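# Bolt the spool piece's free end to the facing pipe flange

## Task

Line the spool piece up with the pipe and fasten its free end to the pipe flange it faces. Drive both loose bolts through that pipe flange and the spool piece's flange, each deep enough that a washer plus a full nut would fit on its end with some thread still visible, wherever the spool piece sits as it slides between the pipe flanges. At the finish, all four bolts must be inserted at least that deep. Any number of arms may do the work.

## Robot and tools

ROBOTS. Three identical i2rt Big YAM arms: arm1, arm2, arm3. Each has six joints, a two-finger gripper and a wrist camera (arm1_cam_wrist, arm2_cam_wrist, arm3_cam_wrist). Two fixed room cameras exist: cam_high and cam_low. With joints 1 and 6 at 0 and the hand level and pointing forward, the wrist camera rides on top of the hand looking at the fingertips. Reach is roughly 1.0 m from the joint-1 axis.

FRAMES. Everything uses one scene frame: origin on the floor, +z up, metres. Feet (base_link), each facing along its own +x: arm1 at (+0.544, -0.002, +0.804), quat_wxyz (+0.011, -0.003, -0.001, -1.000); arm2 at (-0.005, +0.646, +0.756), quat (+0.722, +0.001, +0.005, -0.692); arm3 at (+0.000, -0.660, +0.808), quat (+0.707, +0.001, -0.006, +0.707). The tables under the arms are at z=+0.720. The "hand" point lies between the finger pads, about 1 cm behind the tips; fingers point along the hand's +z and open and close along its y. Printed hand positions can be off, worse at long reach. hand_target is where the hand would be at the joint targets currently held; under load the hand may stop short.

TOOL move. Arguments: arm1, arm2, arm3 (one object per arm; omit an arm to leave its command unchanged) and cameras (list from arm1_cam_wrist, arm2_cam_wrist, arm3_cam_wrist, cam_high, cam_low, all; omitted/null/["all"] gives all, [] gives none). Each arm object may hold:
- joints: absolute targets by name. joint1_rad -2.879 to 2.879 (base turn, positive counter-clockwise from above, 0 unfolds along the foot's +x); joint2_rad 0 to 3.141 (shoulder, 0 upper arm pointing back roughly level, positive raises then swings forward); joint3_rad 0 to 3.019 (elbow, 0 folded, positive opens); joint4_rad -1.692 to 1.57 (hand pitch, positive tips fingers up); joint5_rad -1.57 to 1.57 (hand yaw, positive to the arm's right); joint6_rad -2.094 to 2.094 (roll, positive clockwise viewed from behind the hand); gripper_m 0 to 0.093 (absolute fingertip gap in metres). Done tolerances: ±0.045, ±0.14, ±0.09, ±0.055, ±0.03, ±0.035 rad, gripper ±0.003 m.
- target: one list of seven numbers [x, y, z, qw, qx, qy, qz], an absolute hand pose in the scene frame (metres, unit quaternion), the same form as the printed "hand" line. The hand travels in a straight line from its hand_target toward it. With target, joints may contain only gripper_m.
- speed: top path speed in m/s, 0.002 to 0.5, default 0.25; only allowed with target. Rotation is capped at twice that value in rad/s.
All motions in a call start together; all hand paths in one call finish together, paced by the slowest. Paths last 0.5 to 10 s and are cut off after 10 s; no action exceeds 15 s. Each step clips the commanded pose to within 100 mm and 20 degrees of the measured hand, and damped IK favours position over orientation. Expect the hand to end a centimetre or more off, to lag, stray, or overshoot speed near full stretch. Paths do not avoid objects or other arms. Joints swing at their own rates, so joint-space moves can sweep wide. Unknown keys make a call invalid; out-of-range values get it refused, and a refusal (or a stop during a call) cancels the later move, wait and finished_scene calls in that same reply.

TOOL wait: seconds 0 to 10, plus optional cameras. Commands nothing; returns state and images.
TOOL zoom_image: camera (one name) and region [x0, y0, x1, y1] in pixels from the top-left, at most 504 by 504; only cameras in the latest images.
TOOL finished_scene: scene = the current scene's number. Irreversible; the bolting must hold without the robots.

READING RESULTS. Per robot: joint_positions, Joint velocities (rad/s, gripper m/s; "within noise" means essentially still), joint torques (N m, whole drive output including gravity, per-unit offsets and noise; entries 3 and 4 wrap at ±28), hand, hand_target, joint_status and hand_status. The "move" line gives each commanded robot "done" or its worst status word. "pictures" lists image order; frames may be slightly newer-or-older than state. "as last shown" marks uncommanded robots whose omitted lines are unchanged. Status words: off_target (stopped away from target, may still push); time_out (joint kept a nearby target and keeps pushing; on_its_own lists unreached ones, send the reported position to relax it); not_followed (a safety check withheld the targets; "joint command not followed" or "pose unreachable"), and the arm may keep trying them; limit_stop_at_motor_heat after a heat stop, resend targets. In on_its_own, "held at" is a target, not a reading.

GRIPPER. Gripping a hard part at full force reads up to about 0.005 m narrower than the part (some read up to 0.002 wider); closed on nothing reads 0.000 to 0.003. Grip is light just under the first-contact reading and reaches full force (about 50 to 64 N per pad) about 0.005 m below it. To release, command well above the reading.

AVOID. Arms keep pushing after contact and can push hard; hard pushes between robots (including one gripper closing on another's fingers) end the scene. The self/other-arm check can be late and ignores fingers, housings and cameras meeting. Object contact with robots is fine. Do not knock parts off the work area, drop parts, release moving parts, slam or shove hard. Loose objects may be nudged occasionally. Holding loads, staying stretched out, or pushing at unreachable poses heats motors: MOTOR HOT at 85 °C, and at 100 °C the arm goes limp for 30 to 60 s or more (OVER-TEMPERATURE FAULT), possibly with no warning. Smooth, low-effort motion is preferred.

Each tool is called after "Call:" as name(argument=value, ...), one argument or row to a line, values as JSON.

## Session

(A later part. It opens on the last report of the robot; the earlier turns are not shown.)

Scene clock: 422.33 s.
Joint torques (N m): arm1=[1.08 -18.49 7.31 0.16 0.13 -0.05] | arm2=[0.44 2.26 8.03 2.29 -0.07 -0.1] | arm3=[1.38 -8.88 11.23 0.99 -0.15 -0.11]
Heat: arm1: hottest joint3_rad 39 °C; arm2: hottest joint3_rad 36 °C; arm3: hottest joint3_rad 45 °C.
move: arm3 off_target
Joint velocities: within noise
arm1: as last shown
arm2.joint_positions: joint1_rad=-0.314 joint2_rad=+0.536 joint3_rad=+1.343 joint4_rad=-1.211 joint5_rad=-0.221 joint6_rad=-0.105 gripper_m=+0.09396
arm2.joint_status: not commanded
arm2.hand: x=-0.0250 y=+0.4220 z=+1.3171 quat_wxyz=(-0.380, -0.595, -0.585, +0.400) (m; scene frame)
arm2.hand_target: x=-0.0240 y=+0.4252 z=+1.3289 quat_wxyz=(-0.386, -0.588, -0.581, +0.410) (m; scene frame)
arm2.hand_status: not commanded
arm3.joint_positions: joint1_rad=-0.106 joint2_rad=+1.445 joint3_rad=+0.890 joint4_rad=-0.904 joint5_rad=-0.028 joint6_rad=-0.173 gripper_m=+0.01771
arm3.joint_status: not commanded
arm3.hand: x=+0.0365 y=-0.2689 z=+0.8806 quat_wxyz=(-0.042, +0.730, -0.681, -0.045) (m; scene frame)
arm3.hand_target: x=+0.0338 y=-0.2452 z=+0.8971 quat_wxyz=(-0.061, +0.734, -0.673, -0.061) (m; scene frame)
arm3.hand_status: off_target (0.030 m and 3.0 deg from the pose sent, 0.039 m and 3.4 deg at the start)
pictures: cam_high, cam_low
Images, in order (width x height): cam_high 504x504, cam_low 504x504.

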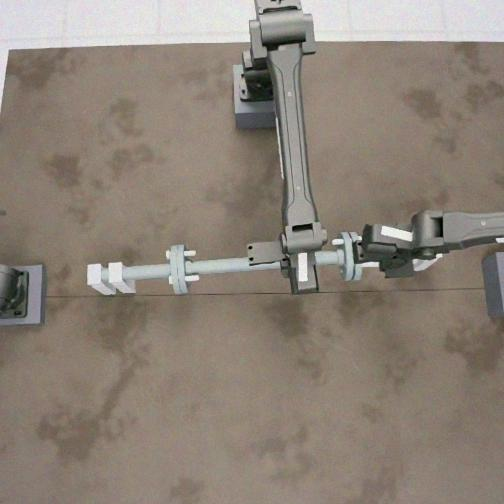

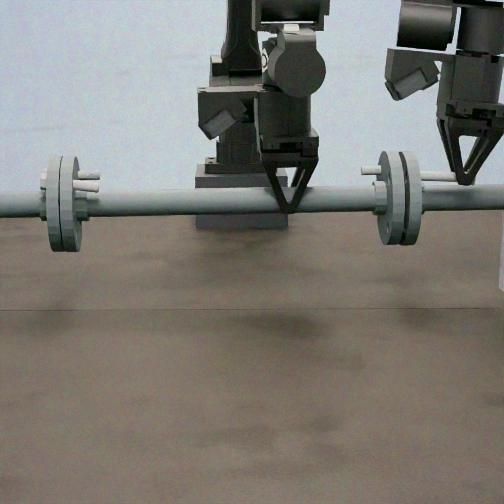

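Call:
move(
  arm3={"target":[0.022,-0.272,0.887,-0.054,0.743,-0.667,-0.054],"speed":0.08},
  cameras=[],
)

Call:
move(
  arm3={"target":[0.029,-0.244,0.896,-0.061,0.7385,-0.6725,-0.061],"speed":0.05},
  cameras=["cam_low","cam_high"],
)

Call:
zoom_image(
  camera="cam_low",
  region=[370, 130, 474, 220],
)

Call:
zoom_image(
  camera="cam_high",
  region=[335, 220, 395, 280],
)

Scene clock: 428.17 s.
Joint torques (N m): arm1=[1.08 -18.43 7.31 0.16 0.13 -0.04] | arm2=[0.44 2.2 8.05 2.3 -0.06 -0.1] | arm3=[1.26 -10.34 7.31 1.32 0.03 -0.06]
Heat: arm1: hottest joint3_rad 39 °C; arm2: hottest joint3_rad 36 °C; arm3: hottest joint3_rad 44 °C.
move: arm3 done
Joint velocities: within noise
arm1, arm2: as last shown
arm3.joint_positions: joint1_rad=-0.079 joint2_rad=+1.423 joint3_rad=+0.866 joint4_rad=-0.904 joint5_rad=-0.028 joint6_rad=-0.173 gripper_m=+0.01771
arm3.joint_status: not commanded
arm3.hand: x=+0.0253 y=-0.2772 z=+0.8802 quat_wxyz=(-0.040, +0.739, -0.671, -0.045) (m; scene frame)
arm3.hand_target: x=+0.0220 y=-0.2722 z=+0.8870 quat_wxyz=(-0.054, +0.742, -0.666, -0.054) (m; scene frame)
arm3.hand_status: done (0.009 m and 1.9 deg from the pose sent, 0.016 m and 2.8 deg at the start)
pictures: none
No camera images: "cameras" was empty.

Scene clock: 429.40 s.
Joint torques (N m): arm1=[1.08 -18.37 7.3 0.12 0.13 -0.05] | arm2=[0.38 2.2 8.05 2.29 -0.06 -0.1] | arm3=[0.38 -9 11.25 1.05 -0.09 -0.06]
Heat: arm1: hottest joint3_rad 39 °C; arm2: hottest joint3_rad 36 °C; arm3: hottest joint3_rad 44 °C.
move: arm3 off_target
Joint velocities: within noise
arm1.joint_positions: joint1_rad=+0.095 joint2_rad=+1.842 joint3_rad=+1.295 joint4_rad=-1.079 joint5_rad=-0.002 joint6_rad=+1.614 gripper_m=+0.03219
arm1.joint_status: not commanded
arm1.hand: x=+0.0468 y=-0.0605 z=+0.8409 quat_wxyz=(+0.017, -0.733, +0.680, -0.017) (m; scene frame)
arm1.hand_target: x=+0.0379 y=-0.0630 z=+0.8652 quat_wxyz=(+0.000, -0.737, +0.676, +0.000) (m; scene frame)
arm1.hand_status: not commanded
arm2: as last shown
arm3.joint_positions: joint1_rad=-0.079 joint2_rad=+1.445 joint3_rad=+0.888 joint4_rad=-0.904 joint5_rad=-0.028 joint6_rad=-0.173 gripper_m=+0.01771
arm3.joint_status: not commanded
arm3.hand: x=+0.0260 y=-0.2689 z=+0.8799 quat_wxyz=(-0.040, +0.739, -0.671, -0.045) (m; scene frame)
arm3.hand_target: x=+0.0290 y=-0.2452 z=+0.8965 quat_wxyz=(-0.061, +0.737, -0.671, -0.061) (m; scene frame)
arm3.hand_status: off_target (0.030 m and 3.0 deg from the pose sent, 0.037 m and 2.9 deg at the start)
pictures: cam_high, cam_low
Images, in order (width x height): cam_high 504x504, cam_low 504x504.

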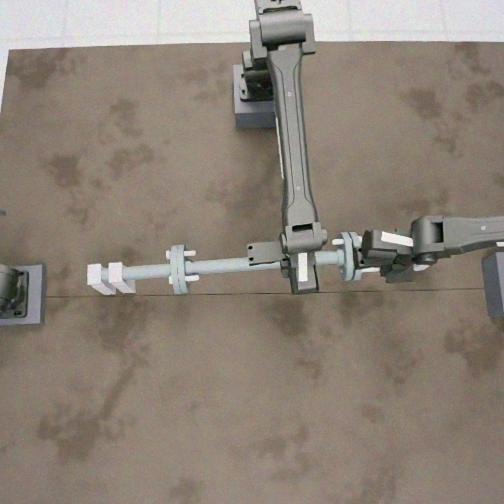

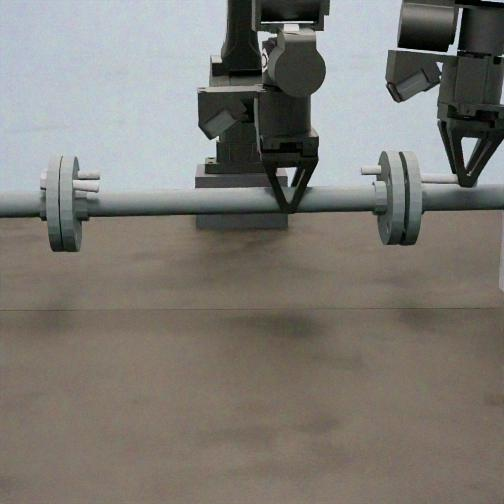

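Scaled by 4.846 from the camera's 504x504 image, which has a finer 720x720 frame.

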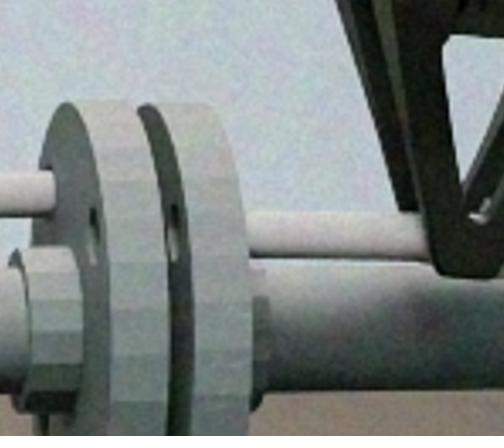

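Scaled by 8.400 from the camera's 504x504 image, which has a finer 720x720 frame.

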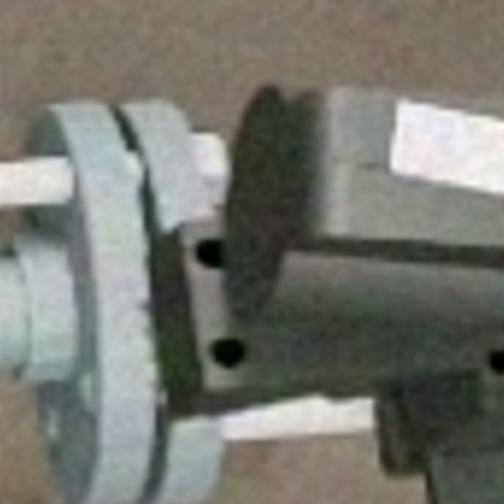

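Call:
move(
  arm3={"target":[0.0375,-0.272,0.887,-0.054,0.7345,-0.677,-0.054],"speed":0.08},
  cameras=[],
)

Call:
move(
  arm3={"target":[0.035,-0.243,0.896,-0.061,0.736,-0.675,-0.061],"speed":0.05},
  cameras=["cam_low","cam_high"],
)

Call:
zoom_image(
  camera="cam_low",
  region=[370, 130, 474, 220],
)

Call:
zoom_image(
  camera="cam_high",
  region=[335, 220, 395, 280],
)

Scene clock: 435.23 s.
Joint torques (N m): arm1=[1.08 -18.55 7.31 0.18 0.13 -0.06] | arm2=[0.44 2.26 8.05 2.32 -0.06 -0.1] | arm3=[-0.15 -10.34 7.27 1.33 -0.09 -0.17]
Heat: arm1: hottest joint3_rad 39 °C; arm2: hottest joint3_rad 36 °C; arm3: hottest joint3_rad 44 °C.
move: arm3 done
Joint velocities: within noise
arm1, arm2: as last shown
arm3.joint_positions: joint1_rad=-0.099 joint2_rad=+1.427 joint3_rad=+0.870 joint4_rad=-0.904 joint5_rad=-0.028 joint6_rad=-0.176 gripper_m=+0.01771
arm3.joint_status: not commanded
arm3.hand: x=+0.0329 y=-0.2763 z=+0.8802 quat_wxyz=(-0.041, +0.734, -0.677, -0.045) (m; scene frame)
arm3.hand_target: x=+0.0375 y=-0.2721 z=+0.8870 quat_wxyz=(-0.054, +0.733, -0.676, -0.054) (m; scene frame)
arm3.hand_status: done (0.009 m and 1.8 deg from the pose sent, 0.014 m and 2.0 deg at the start)
pictures: none
No camera images: "cameras" was empty.

Scene clock: 436.40 s.
Joint torques (N m): arm1=[1.14 -18.55 7.3 0.12 0.14 -0.05] | arm2=[0.38 2.32 8.05 2.3 -0.06 -0.1] | arm3=[0.73 -9.23 11.34 1.02 -0.16 -0.1]
Heat: arm1: hottest joint3_rad 39 °C; arm2: hottest joint3_rad 36 °C; arm3: hottest joint3_rad 44 °C.
move: arm3 off_target
Joint velocities: within noise
arm1, arm2: as last shown
arm3.joint_positions: joint1_rad=-0.099 joint2_rad=+1.449 joint3_rad=+0.891 joint4_rad=-0.904 joint5_rad=-0.028 joint6_rad=-0.176 gripper_m=+0.01771
arm3.joint_status: not commanded
arm3.hand: x=+0.0337 y=-0.2685 z=+0.8793 quat_wxyz=(-0.040, +0.734, -0.677, -0.044) (m; scene frame)
arm3.hand_target: x=+0.0349 y=-0.2443 z=+0.8965 quat_wxyz=(-0.061, +0.734, -0.673, -0.061) (m; scene frame)
arm3.hand_status: off_target (0.031 m and 3.0 deg from the pose sent, 0.037 m and 2.9 deg at the start)
pictures: cam_high, cam_low
Images, in order (width x height): cam_high 504x504, cam_low 504x504.

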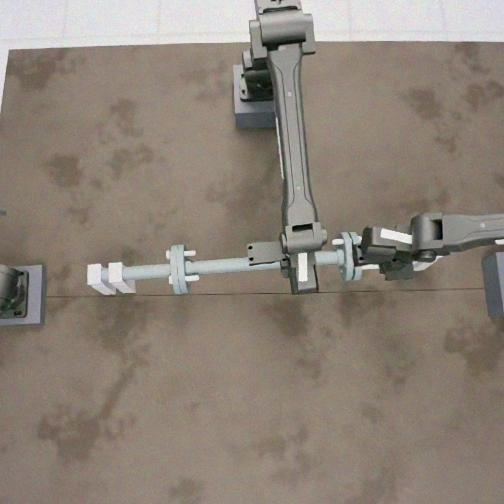

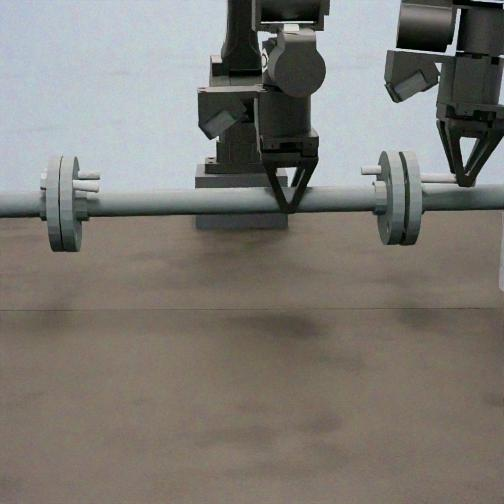

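Scaled by 4.846 from the camera's 504x504 image, which has a finer 720x720 frame.

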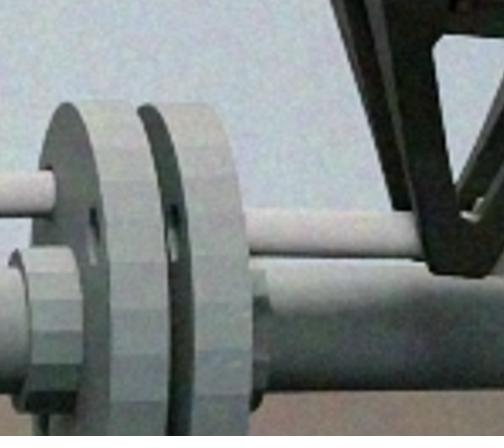

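Scaled by 8.400 from the camera's 504x504 image, which has a finer 720x720 frame.

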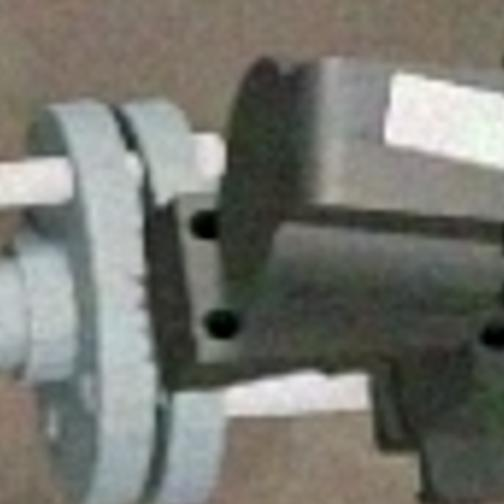

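Call:
move(
  arm3={"target":[0.0375,-0.234,0.897,-0.063,0.734,-0.677,-0.063],"speed":0.04},
  cameras=["cam_low","cam_high"],
)

Call:
zoom_image(
  camera="cam_low",
  region=[370, 130, 474, 220],
)

Call:
zoom_image(
  camera="cam_high",
  region=[335, 220, 395, 280],
)

Scene clock: 440.07 s.
Joint torques (N m): arm1=[1.14 -18.49 7.31 0.14 0.13 -0.05] | arm2=[0.44 2.2 8.03 2.3 -0.06 -0.1] | arm3=[0.44 -9.47 12.53 1.03 -0.2 -0.09]
Heat: arm1: hottest joint3_rad 39 °C; arm2: hottest joint3_rad 36 °C; arm3: hottest joint3_rad 43 °C.
move: arm3 off_target
Joint velocities: within noise
arm1, arm2: as last shown
arm3.joint_positions: joint1_rad=-0.099 joint2_rad=+1.465 joint3_rad=+0.895 joint4_rad=-0.904 joint5_rad=-0.028 joint6_rad=-0.176 gripper_m=+0.01771
arm3.joint_status: not commanded
arm3.hand: x=+0.0338 y=-0.2676 z=+0.8750 quat_wxyz=(-0.036, +0.734, -0.677, -0.041) (m; scene frame)
arm3.hand_target: x=+0.0374 y=-0.2361 z=+0.8981 quat_wxyz=(-0.063, +0.732, -0.675, -0.063) (m; scene frame)
arm3.hand_status: off_target (0.040 m and 4.0 deg from the pose sent, 0.039 m and 3.3 deg at the start)
pictures: cam_high, cam_low
Images, in order (width x height): cam_high 504x504, cam_low 504x504.

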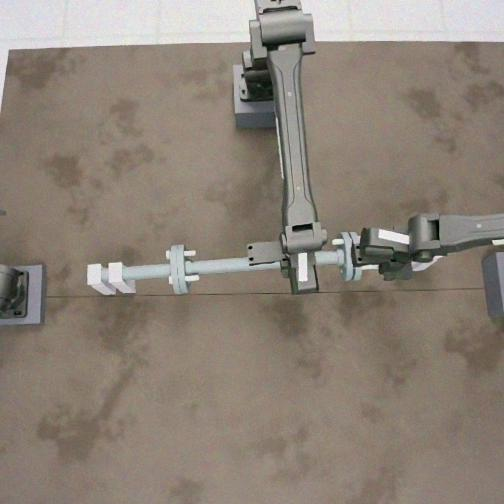

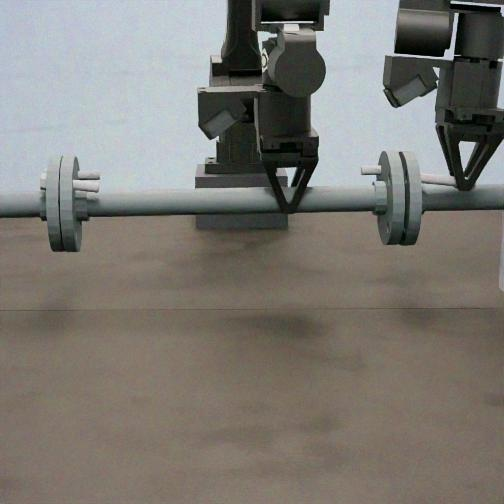

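Scaled by 4.846 from the camera's 504x504 image, which has a finer 720x720 frame.

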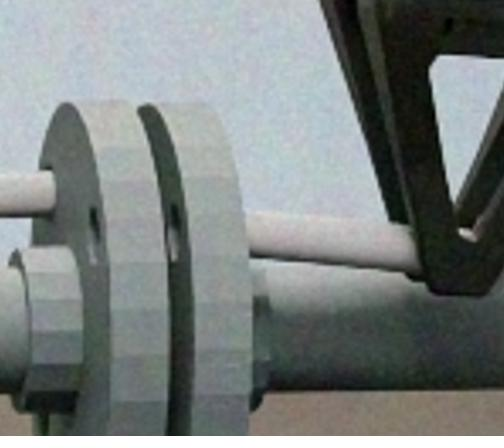

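Scaled by 8.400 from the camera's 504x504 image, which has a finer 720x720 frame.

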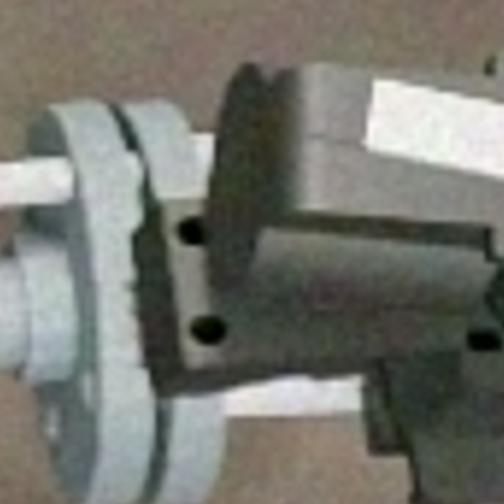

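Call:
move(
  arm3={"target":[0.0405,-0.273,0.887,-0.054,0.7345,-0.677,-0.054],"speed":0.08},
  cameras=[],
)

Call:
move(
  arm3={"target":[0.036,-0.246,0.896,-0.061,0.735,-0.676,-0.061],"speed":0.05},
  cameras=["cam_low","cam_high"],
)

Call:
zoom_image(
  camera="cam_low",
  region=[370, 130, 474, 220],
)

Call:
zoom_image(
  camera="cam_high",
  region=[335, 220, 395, 280],
)

Scene clock: 465.87 s.
Joint torques (N m): arm1=[1.14 -18.37 7.31 0.17 0.13 -0.05] | arm2=[0.38 2.26 8.03 2.3 -0.06 -0.1] | arm3=[-0.21 -10.58 7.32 1.28 -0.14 -0.19]
Heat: arm1: hottest joint3_rad 39 °C; arm2: hottest joint3_rad 36 °C; arm3: hottest joint3_rad 44 °C.
move: arm3 done
Joint velocities: within noise
arm1, arm2: as last shown
arm3.joint_positions: joint1_rad=-0.106 joint2_rad=+1.423 joint3_rad=+0.868 joint4_rad=-0.904 joint5_rad=-0.028 joint6_rad=-0.185 gripper_m=+0.01771
arm3.joint_status: not commanded
arm3.hand: x=+0.0357 y=-0.2774 z=+0.8808 quat_wxyz=(-0.042, +0.734, -0.676, -0.045) (m; scene frame)
arm3.hand_target: x=+0.0404 y=-0.2732 z=+0.8869 quat_wxyz=(-0.054, +0.733, -0.676, -0.054) (m; scene frame)
arm3.hand_status: done (0.009 m and 1.7 deg from the pose sent, 0.015 m and 2.6 deg at the start)
pictures: none
No camera images: "cameras" was empty.

Scene clock: 467.07 s.
Joint torques (N m): arm1=[1.03 -18.37 7.3 0.14 0.14 -0.05] | arm2=[0.38 2.2 8.06 2.3 -0.07 -0.1] | arm3=[0.97 -9 11.26 1.01 -0.18 -0.02]
Heat: arm1: hottest joint3_rad 39 °C; arm2: hottest joint3_rad 36 °C; arm3: hottest joint3_rad 44 °C.
move: arm3 off_target
Joint velocities: within noise
arm1, arm2: as last shown
arm3.joint_positions: joint1_rad=-0.106 joint2_rad=+1.442 joint3_rad=+0.885 joint4_rad=-0.904 joint5_rad=-0.028 joint6_rad=-0.185 gripper_m=+0.01771
arm3.joint_status: not commanded
arm3.hand: x=+0.0364 y=-0.2711 z=+0.8799 quat_wxyz=(-0.041, +0.734, -0.677, -0.044) (m; scene frame)
arm3.hand_target: x=+0.0358 y=-0.2471 z=+0.8966 quat_wxyz=(-0.061, +0.733, -0.674, -0.061) (m; scene frame)
arm3.hand_status: off_target (0.030 m and 2.9 deg from the pose sent, 0.035 m and 2.8 deg at the start)
pictures: cam_high, cam_low
Images, in order (width x height): cam_high 504x504, cam_low 504x504.

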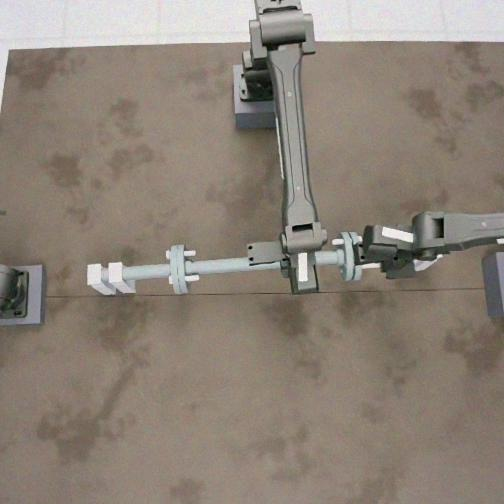

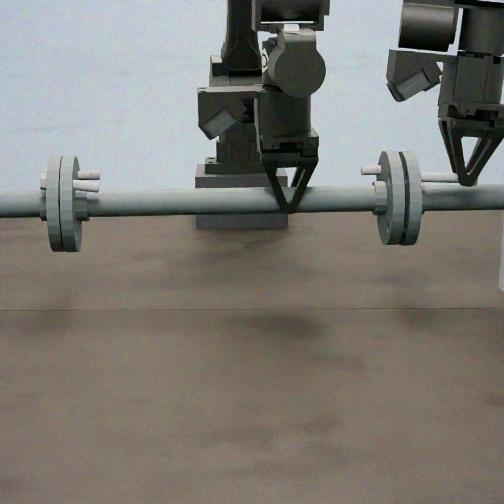

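Scaled by 4.846 from the camera's 504x504 image, which has a finer 720x720 frame.

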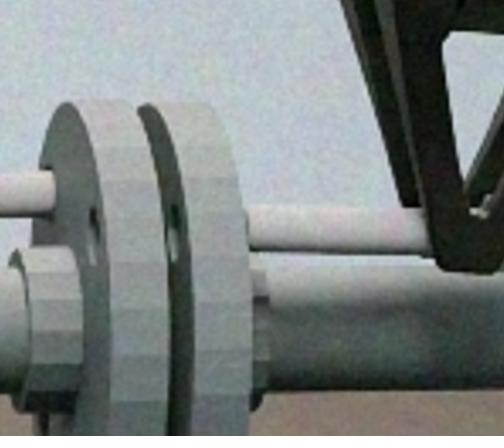

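Scaled by 8.400 from the camera's 504x504 image, which has a finer 720x720 frame.

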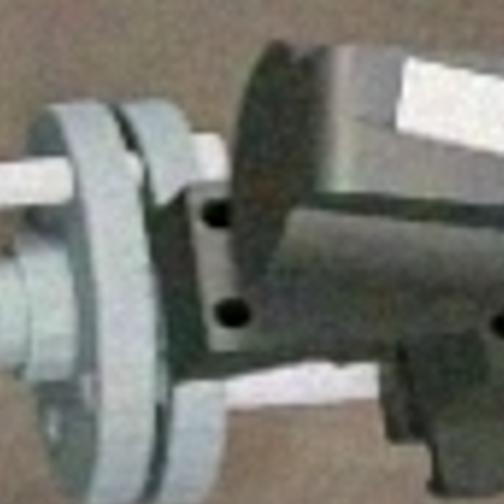

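Call:
move(
  arm3={"target":[0.0362,-0.249,0.8955,-0.061,0.7235,-0.689,-0.061],"speed":0.04},
  cameras=[],
)

Call:
move(
  arm3={"target":[0.036,-0.2355,0.899,-0.063,0.7255,-0.687,-0.063],"speed":0.04},
  cameras=["cam_low","cam_high"],
)

Call:
zoom_image(
  camera="cam_low",
  region=[370, 130, 474, 220],
)

Call:
zoom_image(
  camera="cam_high",
  region=[335, 220, 395, 280],
)

Scene clock: 472.83 s.
Joint torques (N m): arm1=[1.08 -18.37 7.3 0.16 0.13 -0.05] | arm2=[0.44 2.26 8.03 2.29 -0.06 -0.1] | arm3=[1.08 -9.7 10.62 1.1 -0.08 0.03]
Heat: arm1: hottest joint3_rad 39 °C; arm2: hottest joint3_rad 36 °C; arm3: hottest joint3_rad 43 °C.
move: arm3 off_target
Joint velocities: within noise
arm1: as last shown
arm2.joint_positions: joint1_rad=-0.314 joint2_rad=+0.536 joint3_rad=+1.343 joint4_rad=-1.211 joint5_rad=-0.221 joint6_rad=-0.105 gripper_m=+0.09396
arm2.joint_status: not commanded
arm2.hand: x=-0.0250 y=+0.4220 z=+1.3171 quat_wxyz=(-0.380, -0.595, -0.585, +0.400) (m; scene frame)
arm2.hand_target: x=-0.0240 y=+0.4252 z=+1.3289 quat_wxyz=(-0.386, -0.588, -0.581, +0.410) (m; scene frame)
arm2.hand_status: not commanded
arm3.joint_positions: joint1_rad=-0.106 joint2_rad=+1.442 joint3_rad=+0.885 joint4_rad=-0.904 joint5_rad=-0.028 joint6_rad=-0.157 gripper_m=+0.01771
arm3.joint_status: not commanded
arm3.hand: x=+0.0364 y=-0.2711 z=+0.8799 quat_wxyz=(-0.041, +0.724, -0.687, -0.045) (m; scene frame)
arm3.hand_target: x=+0.0360 y=-0.2499 z=+0.8960 quat_wxyz=(-0.061, +0.721, -0.687, -0.061) (m; scene frame)
arm3.hand_status: off_target (0.027 m and 3.0 deg from the pose sent, 0.027 m and 3.5 deg at the start)
pictures: none
No camera images: "cameras" was empty.

Scene clock: 473.83 s.
Joint torques (N m): arm1=[1.14 -18.43 7.31 0.14 0.13 -0.05] | arm2=[0.44 2.26 8.05 2.29 -0.06 -0.1] | arm3=[1.2 -9.52 11.58 0.88 -0.1 0.02]
Heat: arm1: hottest joint3_rad 39 °C; arm2: hottest joint3_rad 36 °C; arm3: hottest joint3_rad 43 °C.
move: arm3 off_target
Joint velocities: within noise
arm1, arm2: as last shown
arm3.joint_positions: joint1_rad=-0.106 joint2_rad=+1.462 joint3_rad=+0.909 joint4_rad=-0.904 joint5_rad=-0.028 joint6_rad=-0.157 gripper_m=+0.01771
arm3.joint_status: not commanded
arm3.hand: x=+0.0374 y=-0.2613 z=+0.8814 quat_wxyz=(-0.043, +0.724, -0.687, -0.047) (m; scene frame)
arm3.hand_target: x=+0.0358 y=-0.2368 z=+0.8996 quat_wxyz=(-0.063, +0.723, -0.685, -0.063) (m; scene frame)
arm3.hand_status: off_target (0.031 m and 3.0 deg from the pose sent, 0.040 m and 3.3 deg at the start)
pictures: cam_high, cam_low
Images, in order (width x height): cam_high 504x504, cam_low 504x504.

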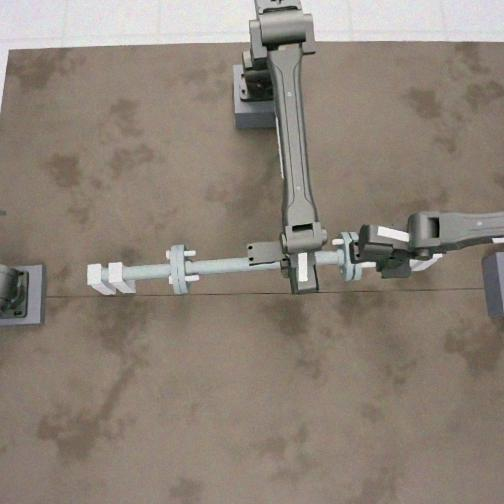

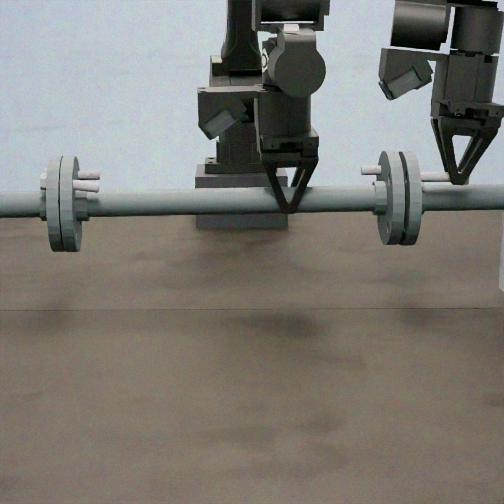

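Scaled by 4.846 from the camera's 504x504 image, which has a finer 720x720 frame.

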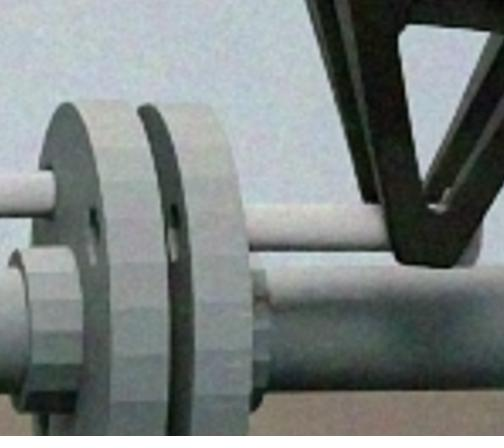

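Scaled by 8.400 from the camera's 504x504 image, which has a finer 720x720 frame.

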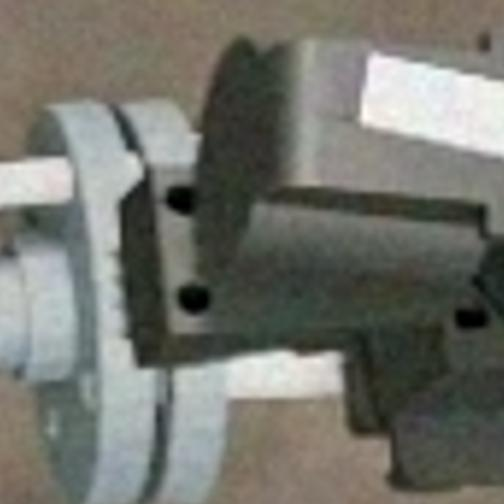

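Call:
move(
  arm3={"target":[0.0352,-0.226,0.899,-0.063,0.7255,-0.687,-0.063],"speed":0.04},
  cameras=["arm3_cam_wrist","cam_low","cam_high"],
)

Call:
zoom_image(
  camera="cam_low",
  region=[370, 130, 474, 220],
)

Call:
zoom_image(
  camera="cam_high",
  region=[335, 220, 395, 280],
)

Scene clock: 479.53 s.
Joint torques (N m): arm1=[1.14 -18.49 7.3 0.16 0.13 -0.05] | arm2=[0.44 2.26 8.05 2.29 -0.07 -0.1] | arm3=[1.44 -9.88 11.56 0.88 -0.08 0.05]
Heat: arm1: hottest joint3_rad 39 °C; arm2: hottest joint3_rad 36 °C; arm3: hottest joint3_rad 44 °C.
move: arm3 off_target
Joint velocities: within noise
arm1.joint_positions: joint1_rad=+0.095 joint2_rad=+1.842 joint3_rad=+1.295 joint4_rad=-1.079 joint5_rad=-0.002 joint6_rad=+1.614 gripper_m=+0.03219
arm1.joint_status: not commanded
arm1.hand: x=+0.0468 y=-0.0605 z=+0.8409 quat_wxyz=(+0.017, -0.733, +0.680, -0.017) (m; scene frame)
arm1.hand_target: x=+0.0379 y=-0.0630 z=+0.8652 quat_wxyz=(+0.000, -0.737, +0.676, +0.000) (m; scene frame)
arm1.hand_status: not commanded
arm2: as last shown
arm3.joint_positions: joint1_rad=-0.103 joint2_rad=+1.485 joint3_rad=+0.935 joint4_rad=-0.904 joint5_rad=-0.028 joint6_rad=-0.155 gripper_m=+0.01771
arm3.joint_status: not commanded
arm3.hand: x=+0.0371 y=-0.2513 z=+0.8816 quat_wxyz=(-0.043, +0.725, -0.686, -0.047) (m; scene frame)
arm3.hand_target: x=+0.0349 y=-0.2272 z=+0.8996 quat_wxyz=(-0.063, +0.723, -0.685, -0.063) (m; scene frame)
arm3.hand_status: off_target (0.031 m and 2.8 deg from the pose sent, 0.039 m and 3.0 deg at the start)
pictures: arm3_cam_wrist, cam_high, cam_low
Images, in order (width x height): arm3_cam_wrist 504x504, cam_high 504x504, cam_low 504x504.

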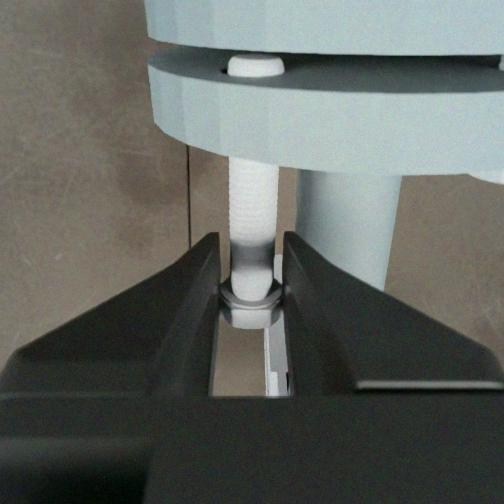

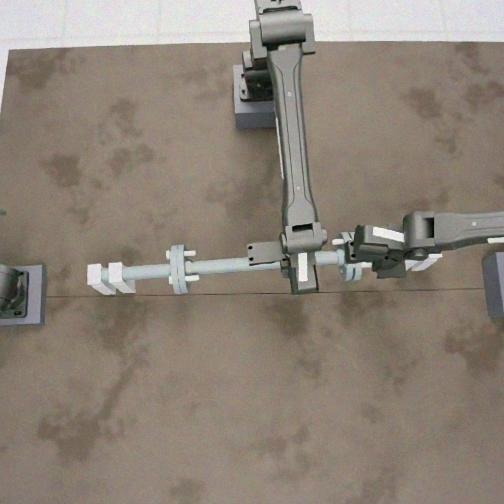

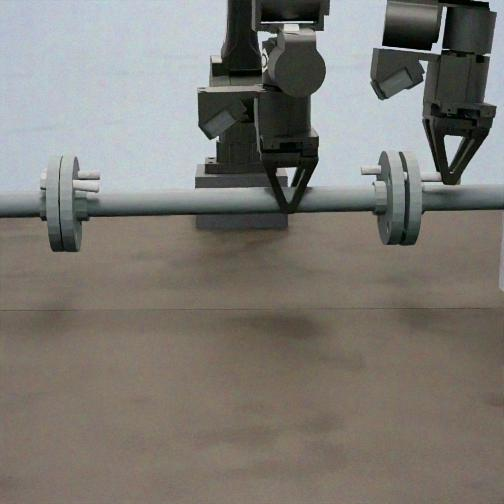

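Scaled by 4.846 from the camera's 504x504 image, which has a finer 720x720 frame.

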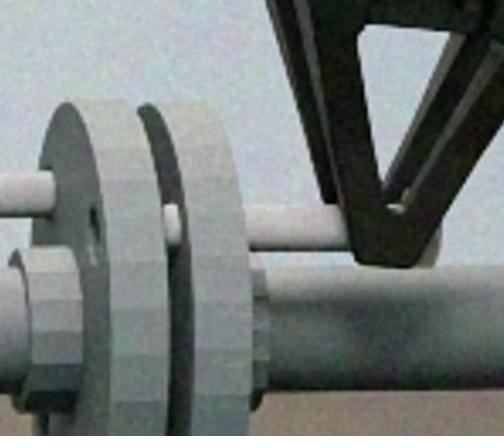

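Scaled by 8.400 from the camera's 504x504 image, which has a finer 720x720 frame.

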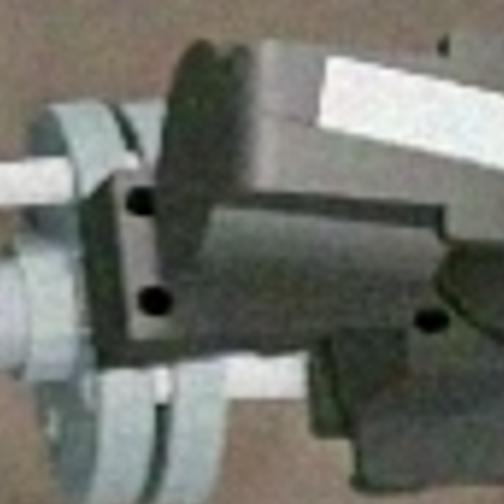

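Call:
move(
  arm3={"target":[0.0345,-0.216,0.898,-0.063,0.726,-0.687,-0.063],"speed":0.04},
  cameras=[],
)

Call:
move(
  arm3={"target":[0.034,-0.207,0.898,-0.063,0.727,-0.686,-0.063],"speed":0.04},
  cameras=["arm3_cam_wrist","cam_low","cam_high"],
)

Call:
zoom_image(
  camera="cam_low",
  region=[370, 130, 474, 220],
)

Scene clock: 484.03 s.
Joint torques (N m): arm1=[1.2 -18.32 7.31 0.17 0.13 -0.05] | arm2=[0.44 2.26 8.05 2.32 -0.07 -0.1] | arm3=[1.44 -10.4 11.54 0.87 -0.06 0.03]
Heat: arm1: hottest joint3_rad 39 °C; arm2: hottest joint3_rad 36 °C; arm3: hottest joint3_rad 43 °C.
move: arm3 off_target
Joint velocities: within noise
arm1, arm2: as last shown
arm1.hand: x=+0.0468 y=-0.0604 z=+0.8409 quat_wxyz=(+0.017, -0.733, +0.680, -0.017) (m; scene frame)
arm3.joint_positions: joint1_rad=-0.099 joint2_rad=+1.510 joint3_rad=+0.961 joint4_rad=-0.904 joint5_rad=-0.028 joint6_rad=-0.152 gripper_m=+0.01771
arm3.joint_status: not commanded
arm3.hand: x=+0.0367 y=-0.2411 z=+0.8809 quat_wxyz=(-0.044, +0.725, -0.686, -0.048) (m; scene frame)
arm3.hand_target: x=+0.0343 y=-0.2173 z=+0.8985 quat_wxyz=(-0.063, +0.724, -0.685, -0.063) (m; scene frame)
arm3.hand_status: off_target (0.030 m and 2.8 deg from the pose sent, 0.039 m and 2.8 deg at the start)
pictures: none
No camera images: "cameras" was empty.

Scene clock: 485.00 s.
Joint torques (N m): arm1=[0.97 -18.43 7.3 0.16 0.13 -0.05] | arm2=[0.44 2.26 8.05 2.3 -0.06 -0.1] | arm3=[1.26 -10.58 11.63 0.7 -0.03 0.03]
Heat: arm1: hottest joint3_rad 39 °C; arm2: hottest joint3_rad 36 °C; arm3: hottest joint3_rad 43 °C.
move: arm3 off_target
Joint velocities: within noise
arm1, arm2: as last shown
arm3.joint_positions: joint1_rad=-0.096 joint2_rad=+1.531 joint3_rad=+0.985 joint4_rad=-0.904 joint5_rad=-0.028 joint6_rad=-0.150 gripper_m=+0.01771
arm3.joint_status: not commanded
arm3.hand: x=+0.0363 y=-0.2318 z=+0.8809 quat_wxyz=(-0.045, +0.725, -0.685, -0.049) (m; scene frame)
arm3.hand_target: x=+0.0338 y=-0.2083 z=+0.8985 quat_wxyz=(-0.063, +0.724, -0.684, -0.063) (m; scene frame)
arm3.hand_status: off_target (0.030 m and 2.6 deg from the pose sent, 0.038 m and 2.8 deg at the start)
pictures: arm3_cam_wrist, cam_high, cam_low
Images, in order (width x height): arm3_cam_wrist 504x504, cam_high 504x504, cam_low 504x504.

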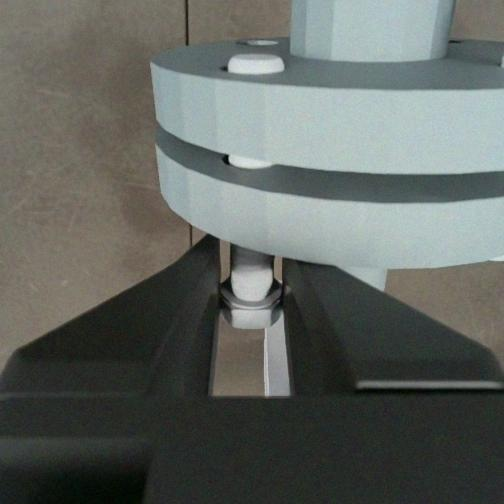

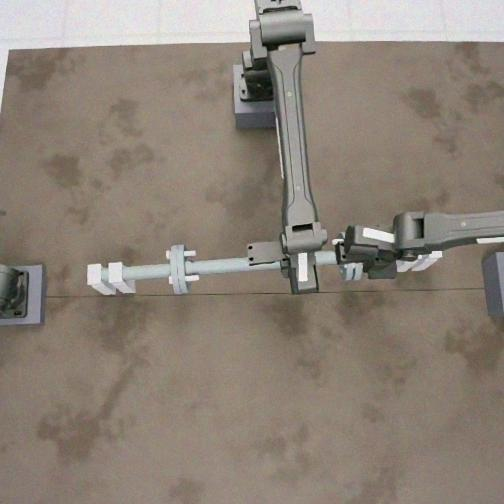

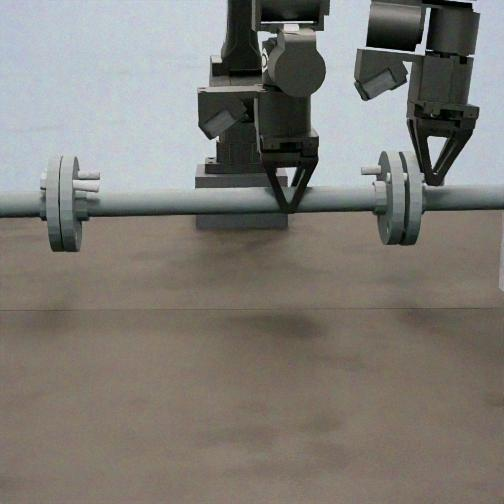

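Scaled by 4.846 from the camera's 504x504 image, which has a finer 720x720 frame.

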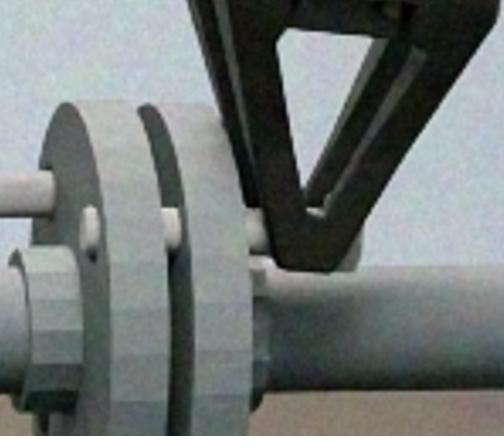

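Through both. Push a bit more, then release, back off, close and push.

Call:
move(
  arm3={"target":[0.0337,-0.200,0.898,-0.063,0.7275,-0.6855,-0.063],"speed":0.04},
  cameras=[],
)

Call:
move(
  arm3={"joints":{"gripper_m":0.05}},
  cameras=[],
)

Call:
move(
  arm3={"target":[0.038,-0.288,0.888,-0.03,0.7355,-0.676,-0.03],"speed":0.1},
  cameras=["arm3_cam_wrist"],
)

Call:
move(
  arm3={"joints":{"gripper_m":0.0}},
  cameras=["arm3_cam_wrist","cam_low"],
)

Call:
zoom_image(
  camera="cam_low",
  region=[370, 130, 474, 220],
)

Scene clock: 489.50 s.
Joint torques (N m): arm1=[1.03 -18.37 7.31 0.14 0.12 -0.05] | arm2=[0.44 2.26 8.06 2.3 -0.06 -0.1] | arm3=[1.44 -9.82 12.44 1.14 -0.04 -0.01]
Heat: arm1: hottest joint3_rad 39 °C; arm2: hottest joint3_rad 36 °C; arm3: hottest joint3_rad 43 °C.
move: arm3 off_target
Joint velocities: within noise
arm1, arm2: as last shown
arm3.joint_positions: joint1_rad=-0.094 joint2_rad=+1.537 joint3_rad=+0.993 joint4_rad=-0.916 joint5_rad=-0.028 joint6_rad=-0.146 gripper_m=+0.01771
arm3.joint_status: not commanded
arm3.hand: x=+0.0355 y=-0.2315 z=+0.8809 quat_wxyz=(-0.041, +0.725, -0.686, -0.046) (m; scene frame)
arm3.hand_target: x=+0.0334 y=-0.2019 z=+0.8988 quat_wxyz=(-0.063, +0.725, -0.683, -0.063) (m; scene frame)
arm3.hand_status: off_target (0.036 m and 3.2 deg from the pose sent, 0.036 m and 2.6 deg at the start)
pictures: none
No camera images: "cameras" was empty.

Scene clock: 490.13 s.
Joint torques (N m): arm1=[1.14 -18.43 7.3 0.14 0.13 -0.05] | arm2=[0.44 2.26 8.05 2.3 -0.07 -0.1] | arm3=[1.14 -9.99 12.45 1.14 -0.03 -0.06]
Heat: arm1: hottest joint3_rad 39 °C; arm2: hottest joint3_rad 36 °C; arm3: hottest joint3_rad 43 °C.
move: arm3 done
Joint velocities: within noise
arm1, arm2: as last shown
arm3.joint_positions: joint1_rad=-0.091 joint2_rad=+1.539 joint3_rad=+0.993 joint4_rad=-0.919 joint5_rad=-0.028 joint6_rad=-0.141 gripper_m=+0.04982
arm3.joint_status: all done
arm3.hand: x=+0.0341 y=-0.2322 z=+0.8802 quat_wxyz=(-0.039, +0.724, -0.687, -0.045) (m; scene frame)
arm3.hand_target: x=+0.0333 y=-0.2018 z=+0.8988 quat_wxyz=(-0.063, +0.725, -0.683, -0.063) (m; scene frame)
arm3.hand_status: not commanded
pictures: none
No camera images: "cameras" was empty.

Scene clock: 491.63 s.
Joint torques (N m): arm1=[1.08 -18.37 7.3 0.13 0.12 -0.05] | arm2=[0.44 2.2 8.05 2.29 -0.07 -0.1] | arm3=[-0.15 -10.46 7.1 0.28 0.06 -0.19]
Heat: arm1: hottest joint3_rad 39 °C; arm2: hottest joint3_rad 36 °C; arm3: hottest joint3_rad 43 °C.
move: arm3 done
Joint velocities: within noise
arm1, arm2: as last shown
arm3.joint_positions: joint1_rad=-0.099 joint2_rad=+1.422 joint3_rad=+0.878 joint4_rad=-0.954 joint5_rad=-0.022 joint6_rad=-0.182 gripper_m=+0.04993
arm3.joint_status: not commanded
arm3.hand: x=+0.0333 y=-0.2849 z=+0.8835 quat_wxyz=(-0.028, +0.736, -0.676, -0.031) (m; scene frame)
arm3.hand_target: x=+0.0379 y=-0.2880 z=+0.8878 quat_wxyz=(-0.030, +0.736, -0.676, -0.030) (m; scene frame)
arm3.hand_status: done (0.007 m and 0.3 deg from the pose sent, 0.056 m and 2.7 deg at the start)
pictures: arm3_cam_wrist
Images, in order (width x height): arm3_cam_wrist 504x504.

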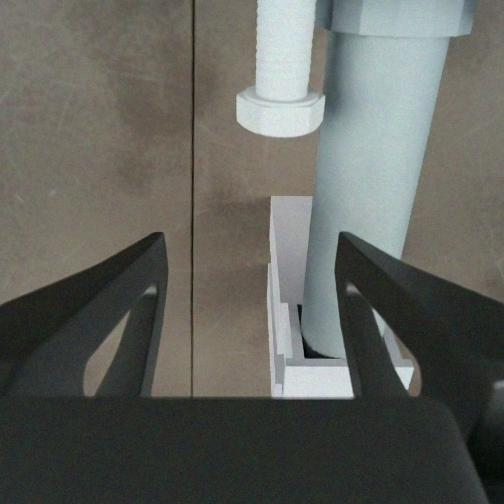

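Scene clock: 492.33 s.
Joint torques (N m): arm1=[1.14 -18.49 7.34 0.14 0.13 -0.05] | arm2=[0.44 2.2 8.05 2.3 -0.07 -0.09] | arm3=[-0.26 -10.46 7.12 0.29 0.05 -0.17]
Heat: arm1: hottest joint3_rad 39 °C; arm2: hottest joint3_rad 36 °C; arm3: hottest joint3_rad 43 °C.
move: arm3 done
Joint velocities: within noise
arm1: as last shown
arm2.joint_positions: joint1_rad=-0.314 joint2_rad=+0.536 joint3_rad=+1.343 joint4_rad=-1.211 joint5_rad=-0.221 joint6_rad=-0.105 gripper_m=+0.09396
arm2.joint_status: not commanded
arm2.hand: x=-0.0250 y=+0.4220 z=+1.3171 quat_wxyz=(-0.380, -0.595, -0.585, +0.400) (m; scene frame)
arm2.hand_target: x=-0.0240 y=+0.4252 z=+1.3289 quat_wxyz=(-0.386, -0.588, -0.581, +0.410) (m; scene frame)
arm2.hand_status: not commanded
arm3.joint_positions: joint1_rad=-0.099 joint2_rad=+1.422 joint3_rad=+0.878 joint4_rad=-0.954 joint5_rad=-0.022 joint6_rad=-0.182 gripper_m=+0.00064
arm3.joint_status: all done
arm3.hand: x=+0.0334 y=-0.2850 z=+0.8835 quat_wxyz=(-0.028, +0.736, -0.676, -0.031) (m; scene frame)
arm3.hand_target: x=+0.0380 y=-0.2880 z=+0.8878 quat_wxyz=(-0.030, +0.736, -0.676, -0.030) (m; scene frame)
arm3.hand_status: not commanded
pictures: arm3_cam_wrist, cam_low
Images, in order (width x height): arm3_cam_wrist 504x504, cam_low 504x504.

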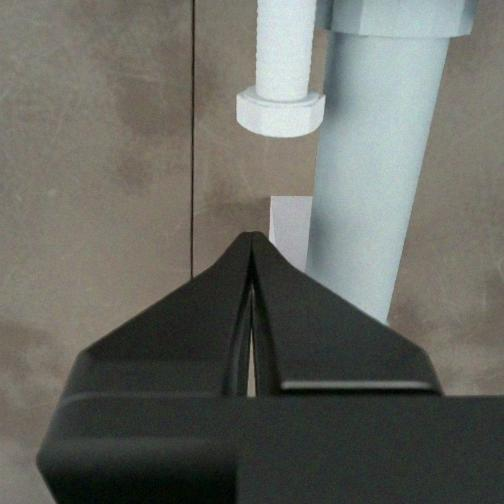

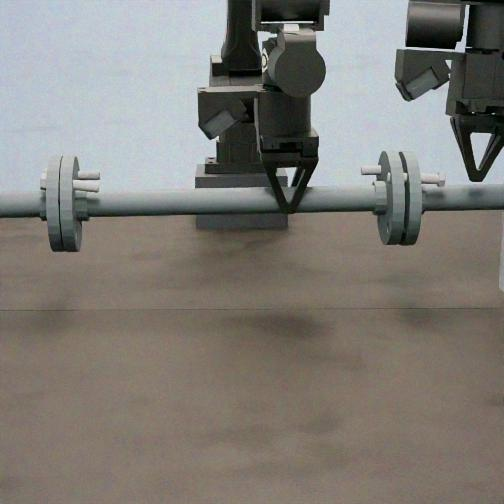

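Scaled by 4.846 from the camera's 504x504 image, which has a finer 720x720 frame.

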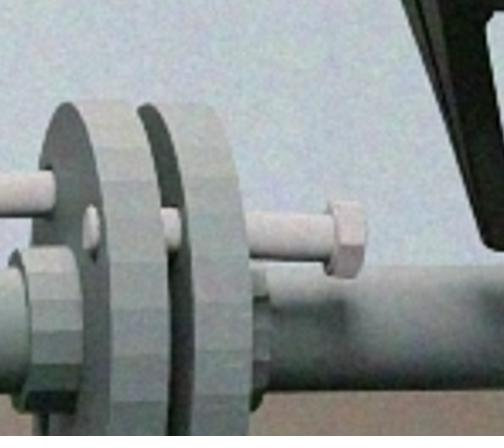

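Call:
move(
  arm3={"target":[0.0435,-0.240,0.892,-0.03,0.7355,-0.676,-0.03],"speed":0.06},
  cameras=[],
)

Call:
move(
  arm3={"target":[0.041,-0.222,0.892,-0.03,0.7355,-0.676,-0.03],"speed":0.04},
  cameras=["arm3_cam_wrist","cam_low"],
)

Call:
zoom_image(
  camera="cam_low",
  region=[370, 130, 474, 220],
)

Scene clock: 498.57 s.
Joint torques (N m): arm1=[1.14 -18.43 7.3 0.17 0.13 -0.05] | arm2=[0.44 2.26 8.03 2.29 -0.07 -0.1] | arm3=[-0.26 -9.88 10.97 0.25 0.06 -0.17]
Heat: arm1: hottest joint3_rad 39 °C; arm2: hottest joint3_rad 36 °C; arm3: hottest joint3_rad 42 °C.
move: arm3 off_target
Joint velocities: within noise
arm1, arm2: as last shown
arm3.joint_positions: joint1_rad=-0.100 joint2_rad=+1.512 joint3_rad=+0.962 joint4_rad=-0.974 joint5_rad=-0.022 joint6_rad=-0.183 gripper_m=+0.00062
arm3.joint_status: not commanded
arm3.hand: x=+0.0362 y=-0.2583 z=+0.8789 quat_wxyz=(-0.018, +0.736, -0.676, -0.023) (m; scene frame)
arm3.hand_target: x=+0.0434 y=-0.2407 z=+0.8923 quat_wxyz=(-0.030, +0.735, -0.676, -0.030) (m; scene frame)
arm3.hand_status: off_target (0.024 m and 1.6 deg from the pose sent, 0.047 m and 0.3 deg at the start)
pictures: none
No camera images: "cameras" was empty.

Scene clock: 499.60 s.
Joint torques (N m): arm1=[1.08 -18.49 7.34 0.17 0.12 -0.06] | arm2=[0.44 2.2 8.05 2.3 -0.07 -0.1] | arm3=[0.5 -10.46 11.17 0.2 0.06 -0.07]
Heat: arm1: hottest joint3_rad 39 °C; arm2: hottest joint3_rad 36 °C; arm3: hottest joint3_rad 43 °C.
move: arm3 off_target
Joint velocities: within noise
arm1.joint_positions: joint1_rad=+0.095 joint2_rad=+1.842 joint3_rad=+1.295 joint4_rad=-1.079 joint5_rad=-0.002 joint6_rad=+1.614 gripper_m=+0.03219
arm1.joint_status: not commanded
arm1.hand: x=+0.0468 y=-0.0604 z=+0.8409 quat_wxyz=(+0.017, -0.733, +0.680, -0.017) (m; scene frame)
arm1.hand_target: x=+0.0379 y=-0.0630 z=+0.8652 quat_wxyz=(+0.000, -0.737, +0.676, +0.000) (m; scene frame)
arm1.hand_status: not commanded
arm2: as last shown
arm3.joint_positions: joint1_rad=-0.100 joint2_rad=+1.554 joint3_rad=+1.011 joint4_rad=-0.982 joint5_rad=-0.022 joint6_rad=-0.183 gripper_m=+0.00062
arm3.joint_status: not commanded
arm3.hand: x=+0.0380 y=-0.2410 z=+0.8792 quat_wxyz=(-0.018, +0.736, -0.676, -0.023) (m; scene frame)
arm3.hand_target: x=+0.0409 y=-0.2228 z=+0.8921 quat_wxyz=(-0.030, +0.736, -0.676, -0.030) (m; scene frame)
arm3.hand_status: off_target (0.023 m and 1.6 deg from the pose sent, 0.039 m and 1.6 deg at the start)
pictures: arm3_cam_wrist, cam_low
Images, in order (width x height): arm3_cam_wrist 504x504, cam_low 504x504.

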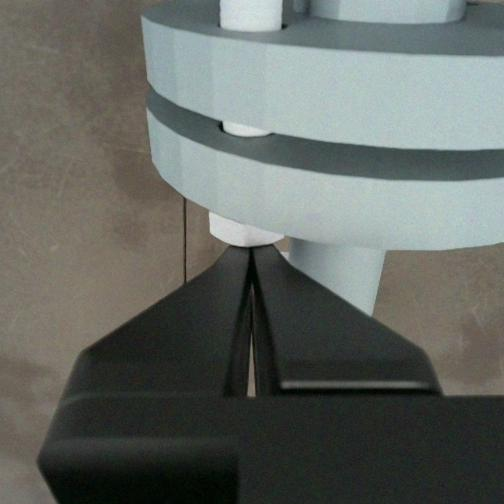

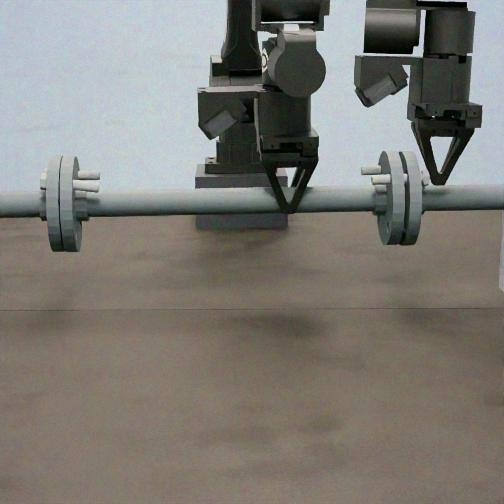

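Scaled by 4.846 from the camera's 504x504 image, which has a finer 720x720 frame.

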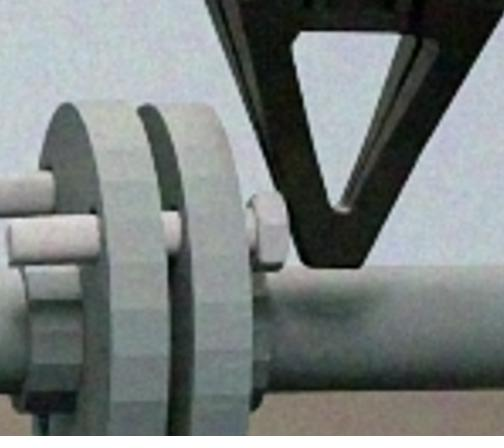

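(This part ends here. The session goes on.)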